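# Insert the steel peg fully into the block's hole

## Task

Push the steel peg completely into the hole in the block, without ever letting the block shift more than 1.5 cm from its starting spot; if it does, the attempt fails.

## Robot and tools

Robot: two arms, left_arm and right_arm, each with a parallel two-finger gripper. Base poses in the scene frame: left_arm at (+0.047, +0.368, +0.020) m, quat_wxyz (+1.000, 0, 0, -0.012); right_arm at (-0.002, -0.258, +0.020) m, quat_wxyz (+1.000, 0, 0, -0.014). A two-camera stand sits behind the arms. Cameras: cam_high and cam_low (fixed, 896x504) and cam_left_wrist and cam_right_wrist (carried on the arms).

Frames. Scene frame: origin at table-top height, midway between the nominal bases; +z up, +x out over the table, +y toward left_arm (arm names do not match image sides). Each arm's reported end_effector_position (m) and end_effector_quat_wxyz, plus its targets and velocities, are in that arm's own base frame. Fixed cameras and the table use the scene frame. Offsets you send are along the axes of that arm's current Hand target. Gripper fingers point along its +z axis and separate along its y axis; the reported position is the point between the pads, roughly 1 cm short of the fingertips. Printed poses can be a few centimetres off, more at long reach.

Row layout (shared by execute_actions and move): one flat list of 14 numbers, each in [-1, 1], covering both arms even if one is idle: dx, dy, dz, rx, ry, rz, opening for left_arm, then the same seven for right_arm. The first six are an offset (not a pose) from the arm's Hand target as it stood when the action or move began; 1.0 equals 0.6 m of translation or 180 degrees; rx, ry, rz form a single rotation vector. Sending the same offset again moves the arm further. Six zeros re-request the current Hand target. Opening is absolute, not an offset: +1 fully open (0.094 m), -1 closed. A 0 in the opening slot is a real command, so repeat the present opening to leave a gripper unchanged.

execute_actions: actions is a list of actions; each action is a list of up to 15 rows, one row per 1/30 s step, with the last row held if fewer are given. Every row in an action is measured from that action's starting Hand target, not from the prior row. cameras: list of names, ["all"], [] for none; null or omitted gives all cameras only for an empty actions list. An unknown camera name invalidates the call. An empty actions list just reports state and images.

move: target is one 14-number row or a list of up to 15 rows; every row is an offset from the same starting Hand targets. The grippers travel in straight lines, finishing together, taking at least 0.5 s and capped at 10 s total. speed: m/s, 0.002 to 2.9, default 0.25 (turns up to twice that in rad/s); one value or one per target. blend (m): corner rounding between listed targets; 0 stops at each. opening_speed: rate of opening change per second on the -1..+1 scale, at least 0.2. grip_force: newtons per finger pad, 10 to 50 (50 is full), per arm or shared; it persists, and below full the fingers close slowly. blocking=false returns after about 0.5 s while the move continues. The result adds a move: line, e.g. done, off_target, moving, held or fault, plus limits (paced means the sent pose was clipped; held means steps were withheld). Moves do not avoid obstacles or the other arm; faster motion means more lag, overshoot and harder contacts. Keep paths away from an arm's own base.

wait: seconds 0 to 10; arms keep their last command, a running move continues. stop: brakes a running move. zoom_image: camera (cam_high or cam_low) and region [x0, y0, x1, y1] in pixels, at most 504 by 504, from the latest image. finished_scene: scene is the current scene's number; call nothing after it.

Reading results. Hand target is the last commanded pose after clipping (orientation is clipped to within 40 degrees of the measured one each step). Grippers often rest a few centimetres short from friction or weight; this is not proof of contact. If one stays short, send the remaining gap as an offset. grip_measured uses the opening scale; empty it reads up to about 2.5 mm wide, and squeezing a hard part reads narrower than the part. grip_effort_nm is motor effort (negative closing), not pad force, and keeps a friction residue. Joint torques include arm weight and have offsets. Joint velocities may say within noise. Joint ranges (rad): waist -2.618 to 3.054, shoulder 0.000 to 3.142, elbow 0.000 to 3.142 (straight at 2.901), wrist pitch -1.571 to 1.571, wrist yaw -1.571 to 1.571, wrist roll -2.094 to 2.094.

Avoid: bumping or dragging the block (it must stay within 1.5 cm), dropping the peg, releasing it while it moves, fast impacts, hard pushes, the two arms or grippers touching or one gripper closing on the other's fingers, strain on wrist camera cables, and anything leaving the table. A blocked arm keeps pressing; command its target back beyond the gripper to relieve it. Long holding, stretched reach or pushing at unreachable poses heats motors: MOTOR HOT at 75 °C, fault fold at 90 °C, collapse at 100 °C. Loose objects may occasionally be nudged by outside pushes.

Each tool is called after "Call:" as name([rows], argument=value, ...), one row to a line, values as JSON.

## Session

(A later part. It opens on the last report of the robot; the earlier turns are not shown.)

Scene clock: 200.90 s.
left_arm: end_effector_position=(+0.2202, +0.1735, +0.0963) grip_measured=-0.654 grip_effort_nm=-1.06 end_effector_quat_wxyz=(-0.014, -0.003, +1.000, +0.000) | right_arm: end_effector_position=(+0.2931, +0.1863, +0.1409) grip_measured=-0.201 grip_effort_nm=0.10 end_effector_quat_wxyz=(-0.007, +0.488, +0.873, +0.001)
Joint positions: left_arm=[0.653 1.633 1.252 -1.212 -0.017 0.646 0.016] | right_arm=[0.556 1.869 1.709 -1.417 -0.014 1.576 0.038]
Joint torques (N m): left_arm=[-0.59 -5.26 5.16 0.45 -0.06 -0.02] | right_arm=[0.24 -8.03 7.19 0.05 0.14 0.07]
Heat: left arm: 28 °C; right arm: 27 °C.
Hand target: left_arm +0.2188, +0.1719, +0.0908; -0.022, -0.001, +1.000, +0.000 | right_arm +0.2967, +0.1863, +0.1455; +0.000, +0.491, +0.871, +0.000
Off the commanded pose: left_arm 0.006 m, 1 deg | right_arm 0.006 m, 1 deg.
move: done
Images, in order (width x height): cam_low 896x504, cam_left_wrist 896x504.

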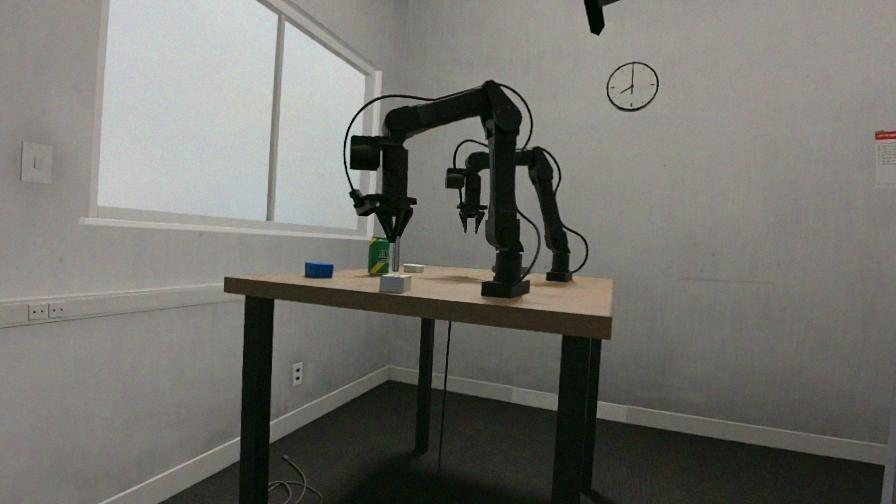

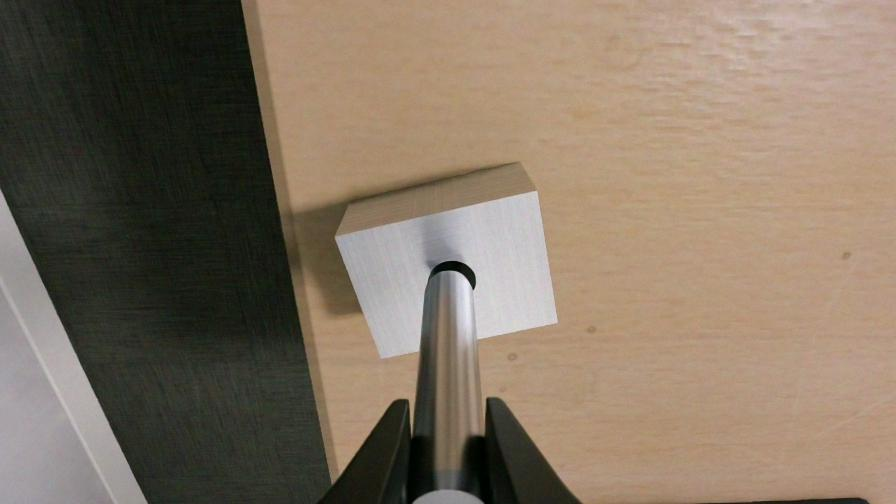

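Call:
move([
  [0.004, -0.002, -0.0248, 0, 0, 0, -0.9, 0, 0, 0, 0, 0, 0, -0.2],
  [0.0023, -0.002, 0.0107, 0, 0, 0, -0.9, 0, 0, 0, 0, 0, 0, -0.2],
], cameras=["cam_left_wrist", "cam_low"], speed=0.06)

Call:
zoom_image(camera="cam_left_wrist", region=[330, 160, 570, 400])

Call:
zoom_image(camera="cam_low", region=[340, 180, 460, 310])

Scene clock: 209.43 s.
left_arm: end_effector_position=(+0.2186, +0.1723, +0.0891) grip_measured=-0.654 grip_effort_nm=-1.06 end_effector_quat_wxyz=(-0.015, -0.003, +1.000, -0.001) | right_arm: end_effector_position=(+0.2931, +0.1863, +0.1409) grip_measured=-0.201 grip_effort_nm=0.10 end_effector_quat_wxyz=(-0.007, +0.488, +0.873, +0.001)
Joint positions: left_arm=[0.653 1.633 1.223 -1.187 -0.017 0.646 0.016] | right_arm=[0.556 1.869 1.709 -1.417 -0.014 1.576 0.038]
Joint torques (N m): left_arm=[-0.62 -5.49 5.14 0.45 -0.06 -0.02] | right_arm=[0.18 -8.2 7.25 0.04 0.13 -0.02]
Heat: left arm: 28 °C; right arm: 27 °C.
Hand target: left_arm +0.2171, +0.1706, +0.0844; -0.022, -0.001, +1.000, +0.000 | right_arm +0.2967, +0.1863, +0.1455; +0.000, +0.491, +0.871, +0.000
Off the commanded pose: left_arm 0.005 m, 1 deg | right_arm 0.006 m, 1 deg.
move: done
Images, in order (width x height): cam_low 896x504, cam_left_wrist 896x504.

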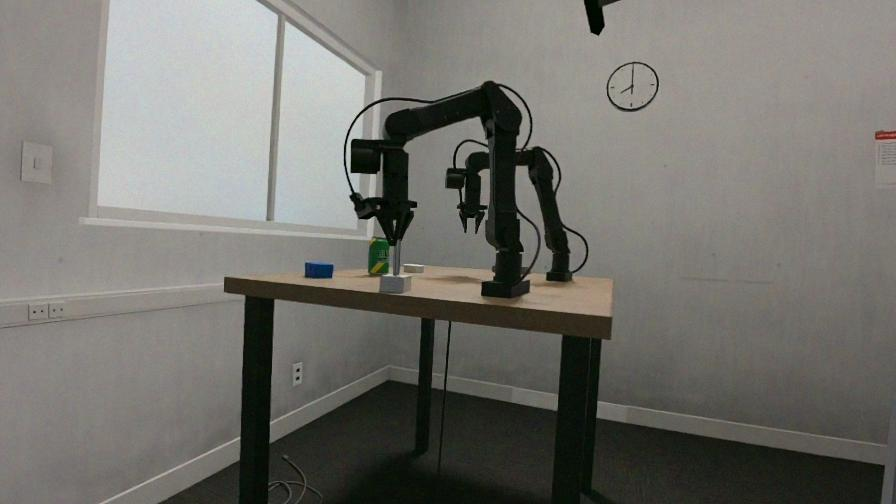

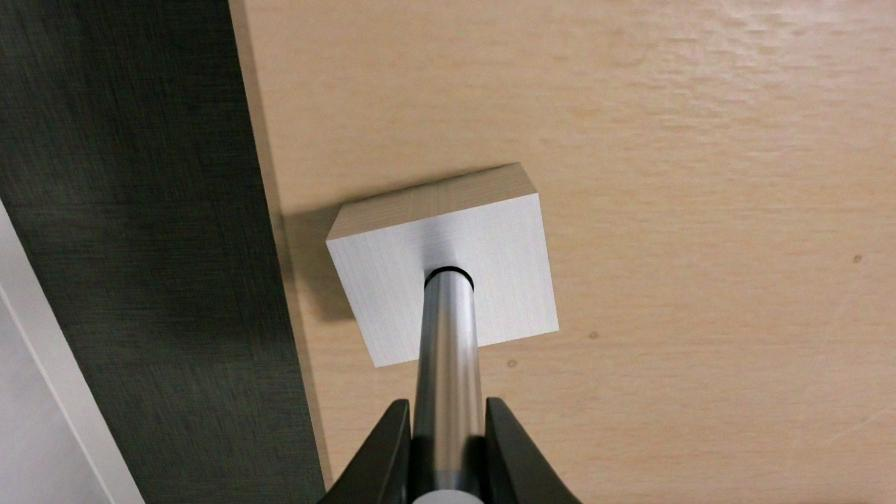

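Scaled by 2.100.

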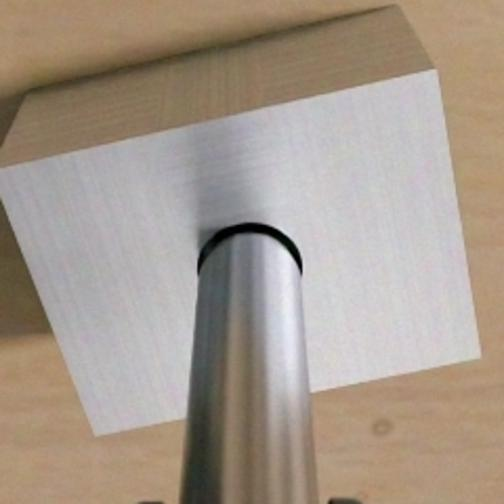

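Scaled by 3.877.

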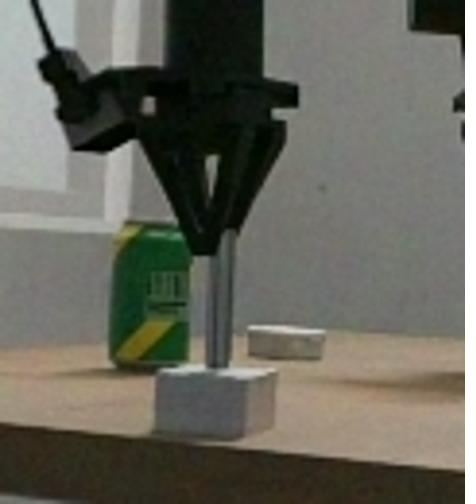

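Call:
move(target=[0, 0, 0.0133, 0, 0, 0, -0.9, 0, 0, 0, 0, 0, 0, -0.2], cameras=["cam_left_wrist"], speed=0.04)

Call:
zoom_image(camera="cam_left_wrist", region=[330, 160, 570, 400])

Scene clock: 212.53 s.
left_arm: end_effector_position=(+0.2184, +0.1721, +0.0827) grip_measured=-0.654 grip_effort_nm=-1.06 end_effector_quat_wxyz=(-0.014, -0.003, +1.000, +0.000) | right_arm: end_effector_position=(+0.2931, +0.1863, +0.1409) grip_measured=-0.201 grip_effort_nm=0.10 end_effector_quat_wxyz=(-0.007, +0.488, +0.873, +0.001)
Joint positions: left_arm=[0.653 1.633 1.197 -1.157 -0.017 0.646 0.016] | right_arm=[0.556 1.869 1.709 -1.417 -0.014 1.576 0.038]
Joint torques (N m): left_arm=[-0.55 -5.11 5.03 0.48 -0.07 -0.01] | right_arm=[0.28 -8.18 7.04 0.08 0.11 -0.01]
Heat: left arm: 28 °C; right arm: 27 °C.
Hand target: left_arm +0.2168, +0.1707, +0.0764; -0.022, -0.001, +1.000, +0.000 | right_arm +0.2967, +0.1863, +0.1455; +0.000, +0.491, +0.871, +0.000
Off the commanded pose: left_arm 0.007 m, 1 deg | right_arm 0.006 m, 1 deg.
move: done
Images, in order (width x height): cam_left_wrist 896x504.

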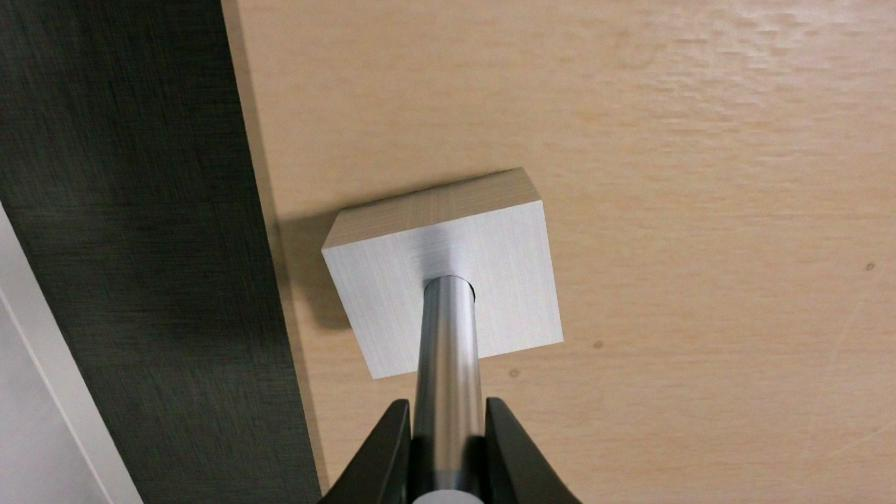

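Scaled by 2.100.

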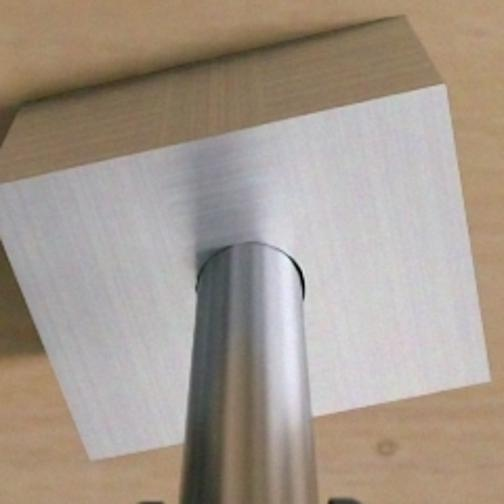

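Call:
move(target=[0, -0.001, 0.0267, 0, 0, 0, -0.9, 0, 0, 0, 0, 0, 0, -0.2], cameras=["cam_left_wrist", "cam_low"], speed=0.04)

Call:
zoom_image(camera="cam_left_wrist", region=[330, 160, 570, 400])

Call:
zoom_image(camera="cam_low", region=[340, 180, 460, 310])

Scene clock: 214.80 s.
left_arm: end_effector_position=(+0.2180, +0.1718, +0.0671) grip_measured=-0.654 grip_effort_nm=-1.06 end_effector_quat_wxyz=(-0.013, -0.003, +1.000, +0.000) | right_arm: end_effector_position=(+0.2931, +0.1863, +0.1409) grip_measured=-0.201 grip_effort_nm=0.10 end_effector_quat_wxyz=(-0.007, +0.488, +0.873, +0.001)
Joint positions: left_arm=[0.653 1.642 1.144 -1.093 -0.017 0.646 0.016] | right_arm=[0.556 1.869 1.709 -1.417 -0.014 1.576 0.038]
Joint torques (N m): left_arm=[-0.57 -4.97 4.97 0.48 -0.06 -0.01] | right_arm=[-0.12 -7.99 7.21 0.02 0.16 0.04]
Heat: left arm: 28 °C; right arm: 27 °C.
Hand target: left_arm +0.2161, +0.1700, +0.0604; -0.022, -0.001, +1.000, +0.000 | right_arm +0.2967, +0.1863, +0.1455; +0.000, +0.491, +0.871, +0.000
Off the commanded pose: left_arm 0.007 m, 1 deg | right_arm 0.006 m, 1 deg.
move: done
Images, in order (width x height): cam_low 896x504, cam_left_wrist 896x504.

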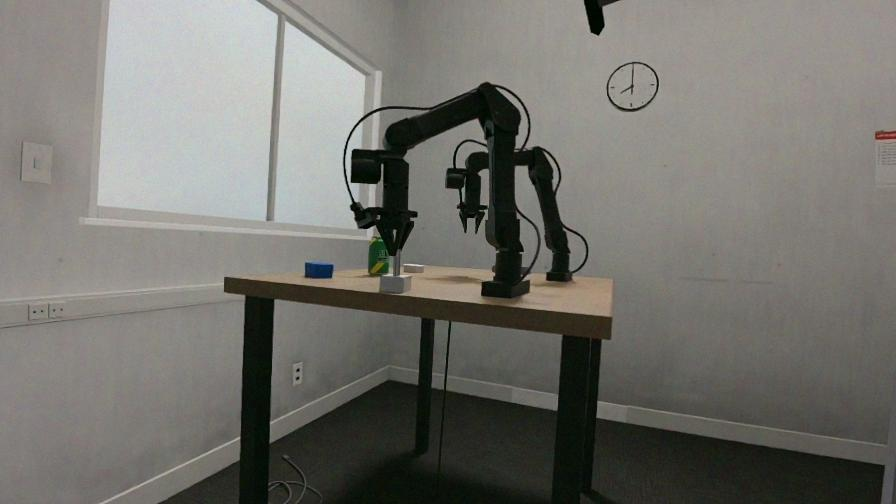

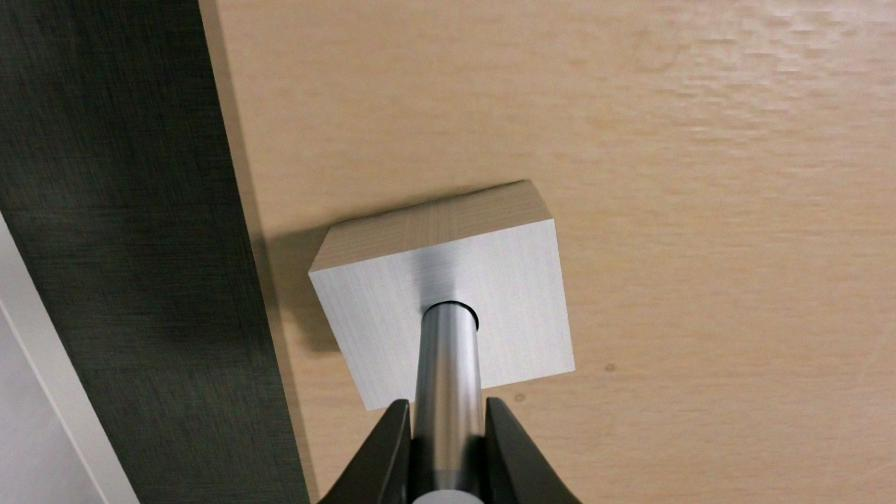

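Scaled by 2.100.

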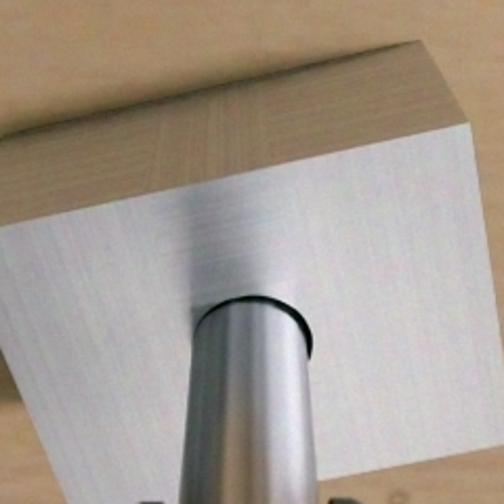

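Scaled by 3.877.

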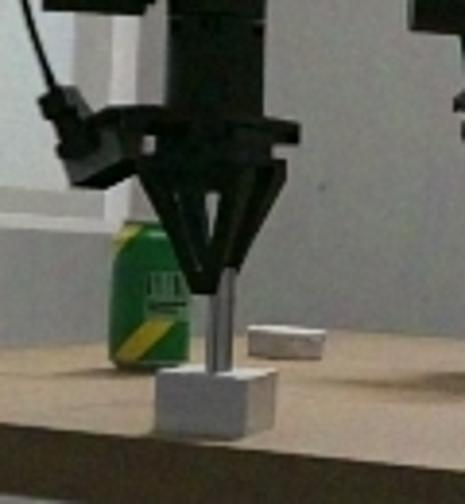

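Call:
move(target=[0, -0.001, 0.0217, 0, 0, 0, -0.9, 0, 0, 0, 0, 0, 0, -0.2], cameras=["cam_left_wrist", "cam_low"], speed=0.03)

Call:
zoom_image(camera="cam_low", region=[340, 180, 460, 310])

Scene clock: 217.10 s.
left_arm: end_effector_position=(+0.2177, +0.1716, +0.0544) grip_measured=-0.654 grip_effort_nm=-1.06 end_effector_quat_wxyz=(-0.013, -0.003, +1.000, +0.001) | right_arm: end_effector_position=(+0.2931, +0.1863, +0.1409) grip_measured=-0.201 grip_effort_nm=0.10 end_effector_quat_wxyz=(-0.007, +0.488, +0.873, +0.001)
Joint positions: left_arm=[0.653 1.654 1.104 -1.04 -0.017 0.646 0.016] | right_arm=[0.556 1.869 1.709 -1.417 -0.014 1.576 0.038]
Joint torques (N m): left_arm=[-0.61 -4.96 4.86 0.49 -0.07 -0.02] | right_arm=[0.17 -7.91 7.09 0.07 0.06 0.02]
Heat: left arm: 28 °C; right arm: 27 °C.
Hand target: left_arm +0.2155, +0.1694, +0.0474; -0.022, -0.001, +1.000, +0.000 | right_arm +0.2967, +0.1863, +0.1455; +0.000, +0.491, +0.871, +0.000
Off the commanded pose: left_arm 0.008 m, 1 deg | right_arm 0.006 m, 1 deg.
move: done
Images, in order (width x height): cam_low 896x504, cam_left_wrist 896x504.

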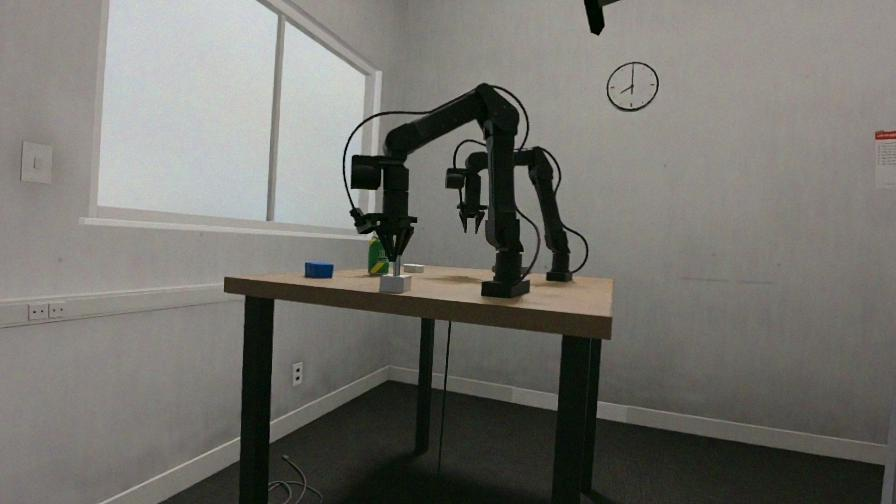

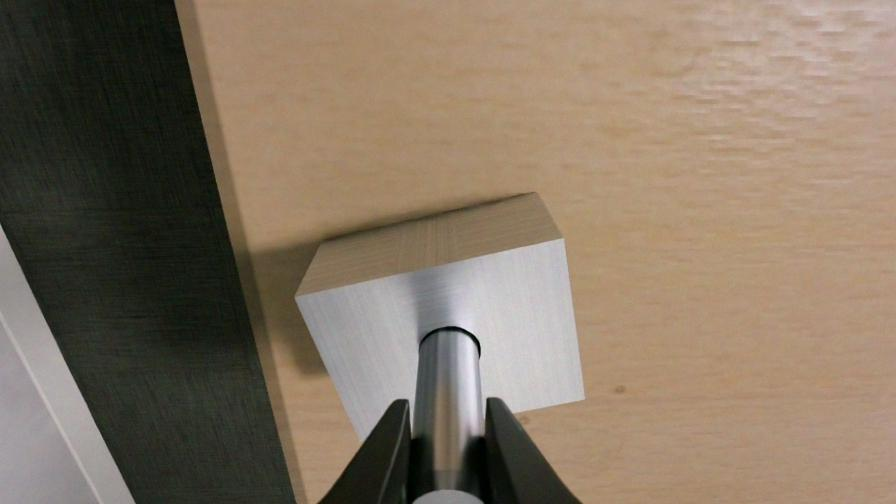

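Scaled by 3.877.

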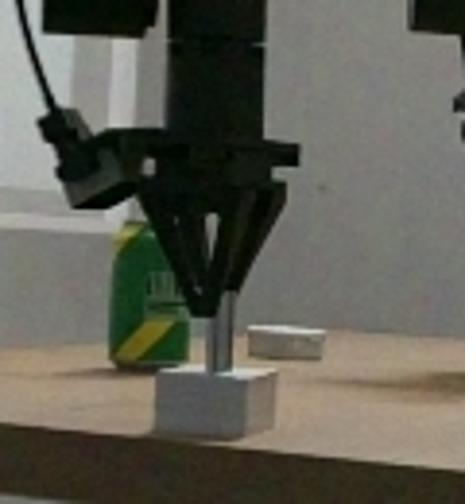

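Call:
move(target=[0, -0.001, 0.015, 0, 0, 0, -0.9, 0, 0, 0, 0, 0, 0, -0.2], cameras=["cam_left_wrist", "cam_low"], speed=0.03)

Call:
zoom_image(camera="cam_low", region=[340, 180, 460, 310])

Scene clock: 219.43 s.
left_arm: end_effector_position=(+0.2179, +0.1717, +0.0532) grip_measured=-0.654 grip_effort_nm=-1.06 end_effector_quat_wxyz=(-0.012, -0.004, +1.000, +0.002) | right_arm: end_effector_position=(+0.2931, +0.1863, +0.1409) grip_measured=-0.201 grip_effort_nm=0.11 end_effector_quat_wxyz=(-0.007, +0.488, +0.873, +0.001)
Joint positions: left_arm=[0.653 1.654 1.1 -1.033 -0.017 0.645 0.016] | right_arm=[0.556 1.869 1.709 -1.417 -0.014 1.576 0.038]
Joint torques (N m): left_arm=[-0.66 -4.37 3.1 0.76 -0.06 -0.01] | right_arm=[-0.05 -7.97 7.1 0.07 0.11 0.06]
Heat: left arm: 27 °C; right arm: 27 °C.
Hand target: left_arm +0.2151, +0.1688, +0.0384; -0.022, +0.000, +1.000, +0.000 | right_arm +0.2967, +0.1863, +0.1455; +0.000, +0.491, +0.871, +0.000
Off the commanded pose: left_arm 0.015 m, 1 deg | right_arm 0.006 m, 1 deg.
move: off_target (left_arm)
Images, in order (width x height): cam_low 896x504, cam_left_wrist 896x504.

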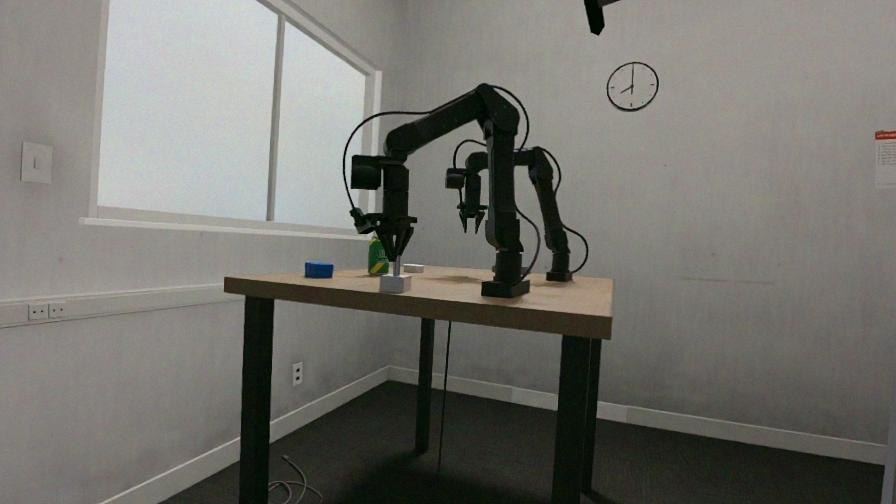

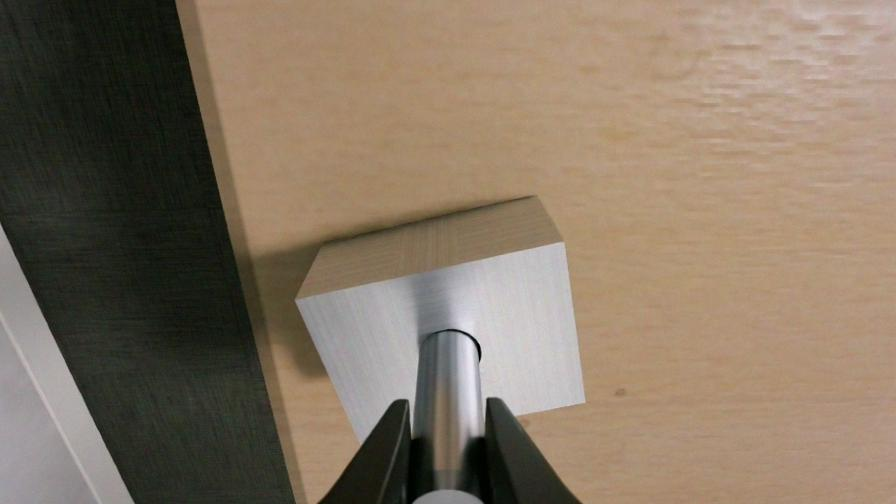

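Scaled by 3.877.

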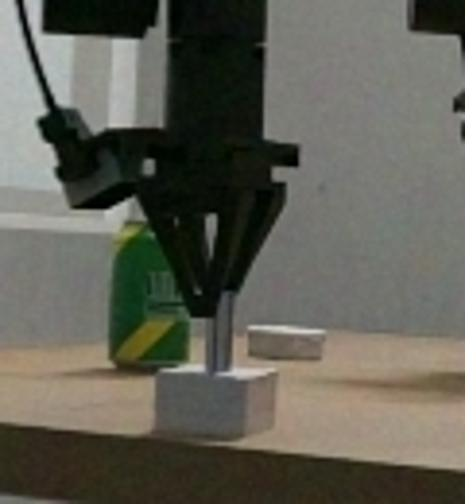

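Call:
move([
  [0, 0, -0.015, 0, 0, 0, -0.9, 0, 0, 0, 0, 0, 0, -0.2],
  [0, 0, -0.015, 0, 0, 0, -0.2, 0, 0, 0, 0, 0, 0, -0.2],
  [0, 0, -0.15, 0, 0, 0, -0.2, 0, 0, 0, 0, 0, 0, -0.2],
], cameras=["cam_left_wrist", "cam_low"], speed=0.1, opening_speed=0.8)

Call:
zoom_image(camera="cam_low", region=[340, 180, 460, 310])

Scene clock: 224.87 s.
left_arm: end_effector_position=(+0.2169, +0.1679, +0.1166) grip_measured=-0.202 grip_effort_nm=0.08 end_effector_quat_wxyz=(-0.029, -0.003, +0.999, -0.012) | right_arm: end_effector_position=(+0.2931, +0.1863, +0.1409) grip_measured=-0.201 grip_effort_nm=0.10 end_effector_quat_wxyz=(-0.007, +0.488, +0.873, +0.001)
Joint positions: left_arm=[0.644 1.639 1.338 -1.331 -0.017 0.637 0.037] | right_arm=[0.556 1.869 1.709 -1.417 -0.014 1.576 0.038]
Joint torques (N m): left_arm=[-0.64 -7.27 8.57 0.13 -0.06 -0.02] | right_arm=[0.06 -8.32 6.99 0.04 0.14 0.01]
Heat: left arm: 27 °C; right arm: 27 °C.
Hand target: left_arm +0.2191, +0.1688, +0.1283; -0.022, +0.000, +1.000, +0.000 | right_arm +0.2967, +0.1863, +0.1455; +0.000, +0.491, +0.871, +0.000
Off the commanded pose: left_arm 0.012 m, 2 deg | right_arm 0.006 m, 1 deg.
move: off_target (left_arm)
Images, in order (width x height): cam_low 896x504, cam_left_wrist 896x504.

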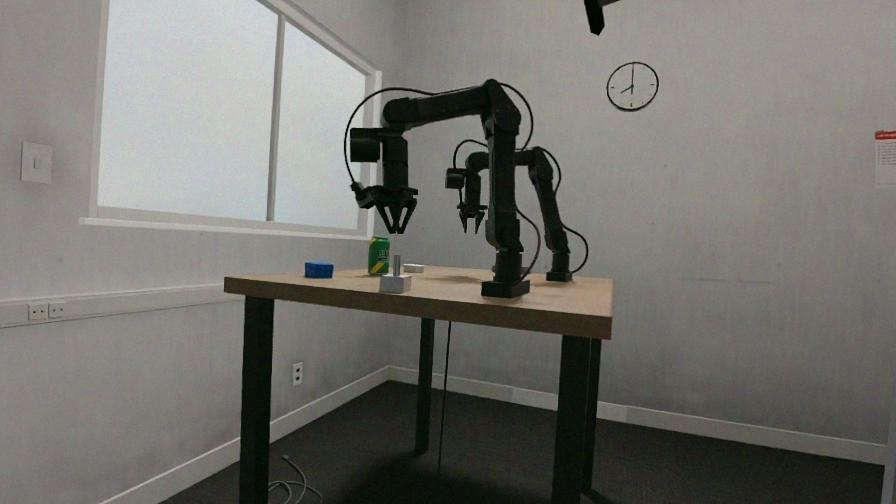

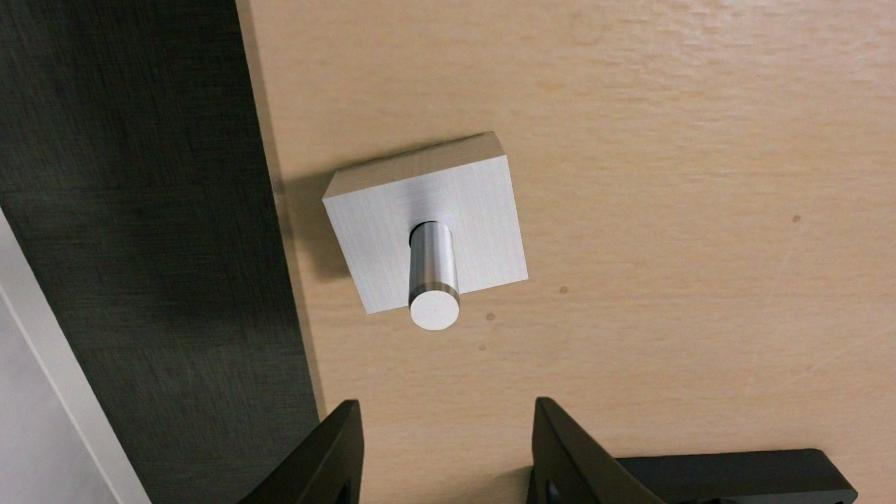

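Scaled by 3.877.

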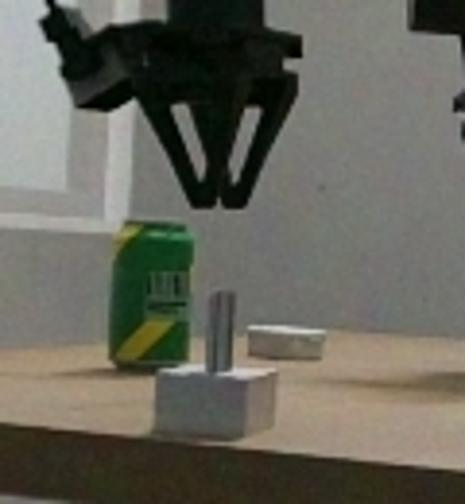

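Call:
finished_scene(scene=1)

The scene is finished: the task was done.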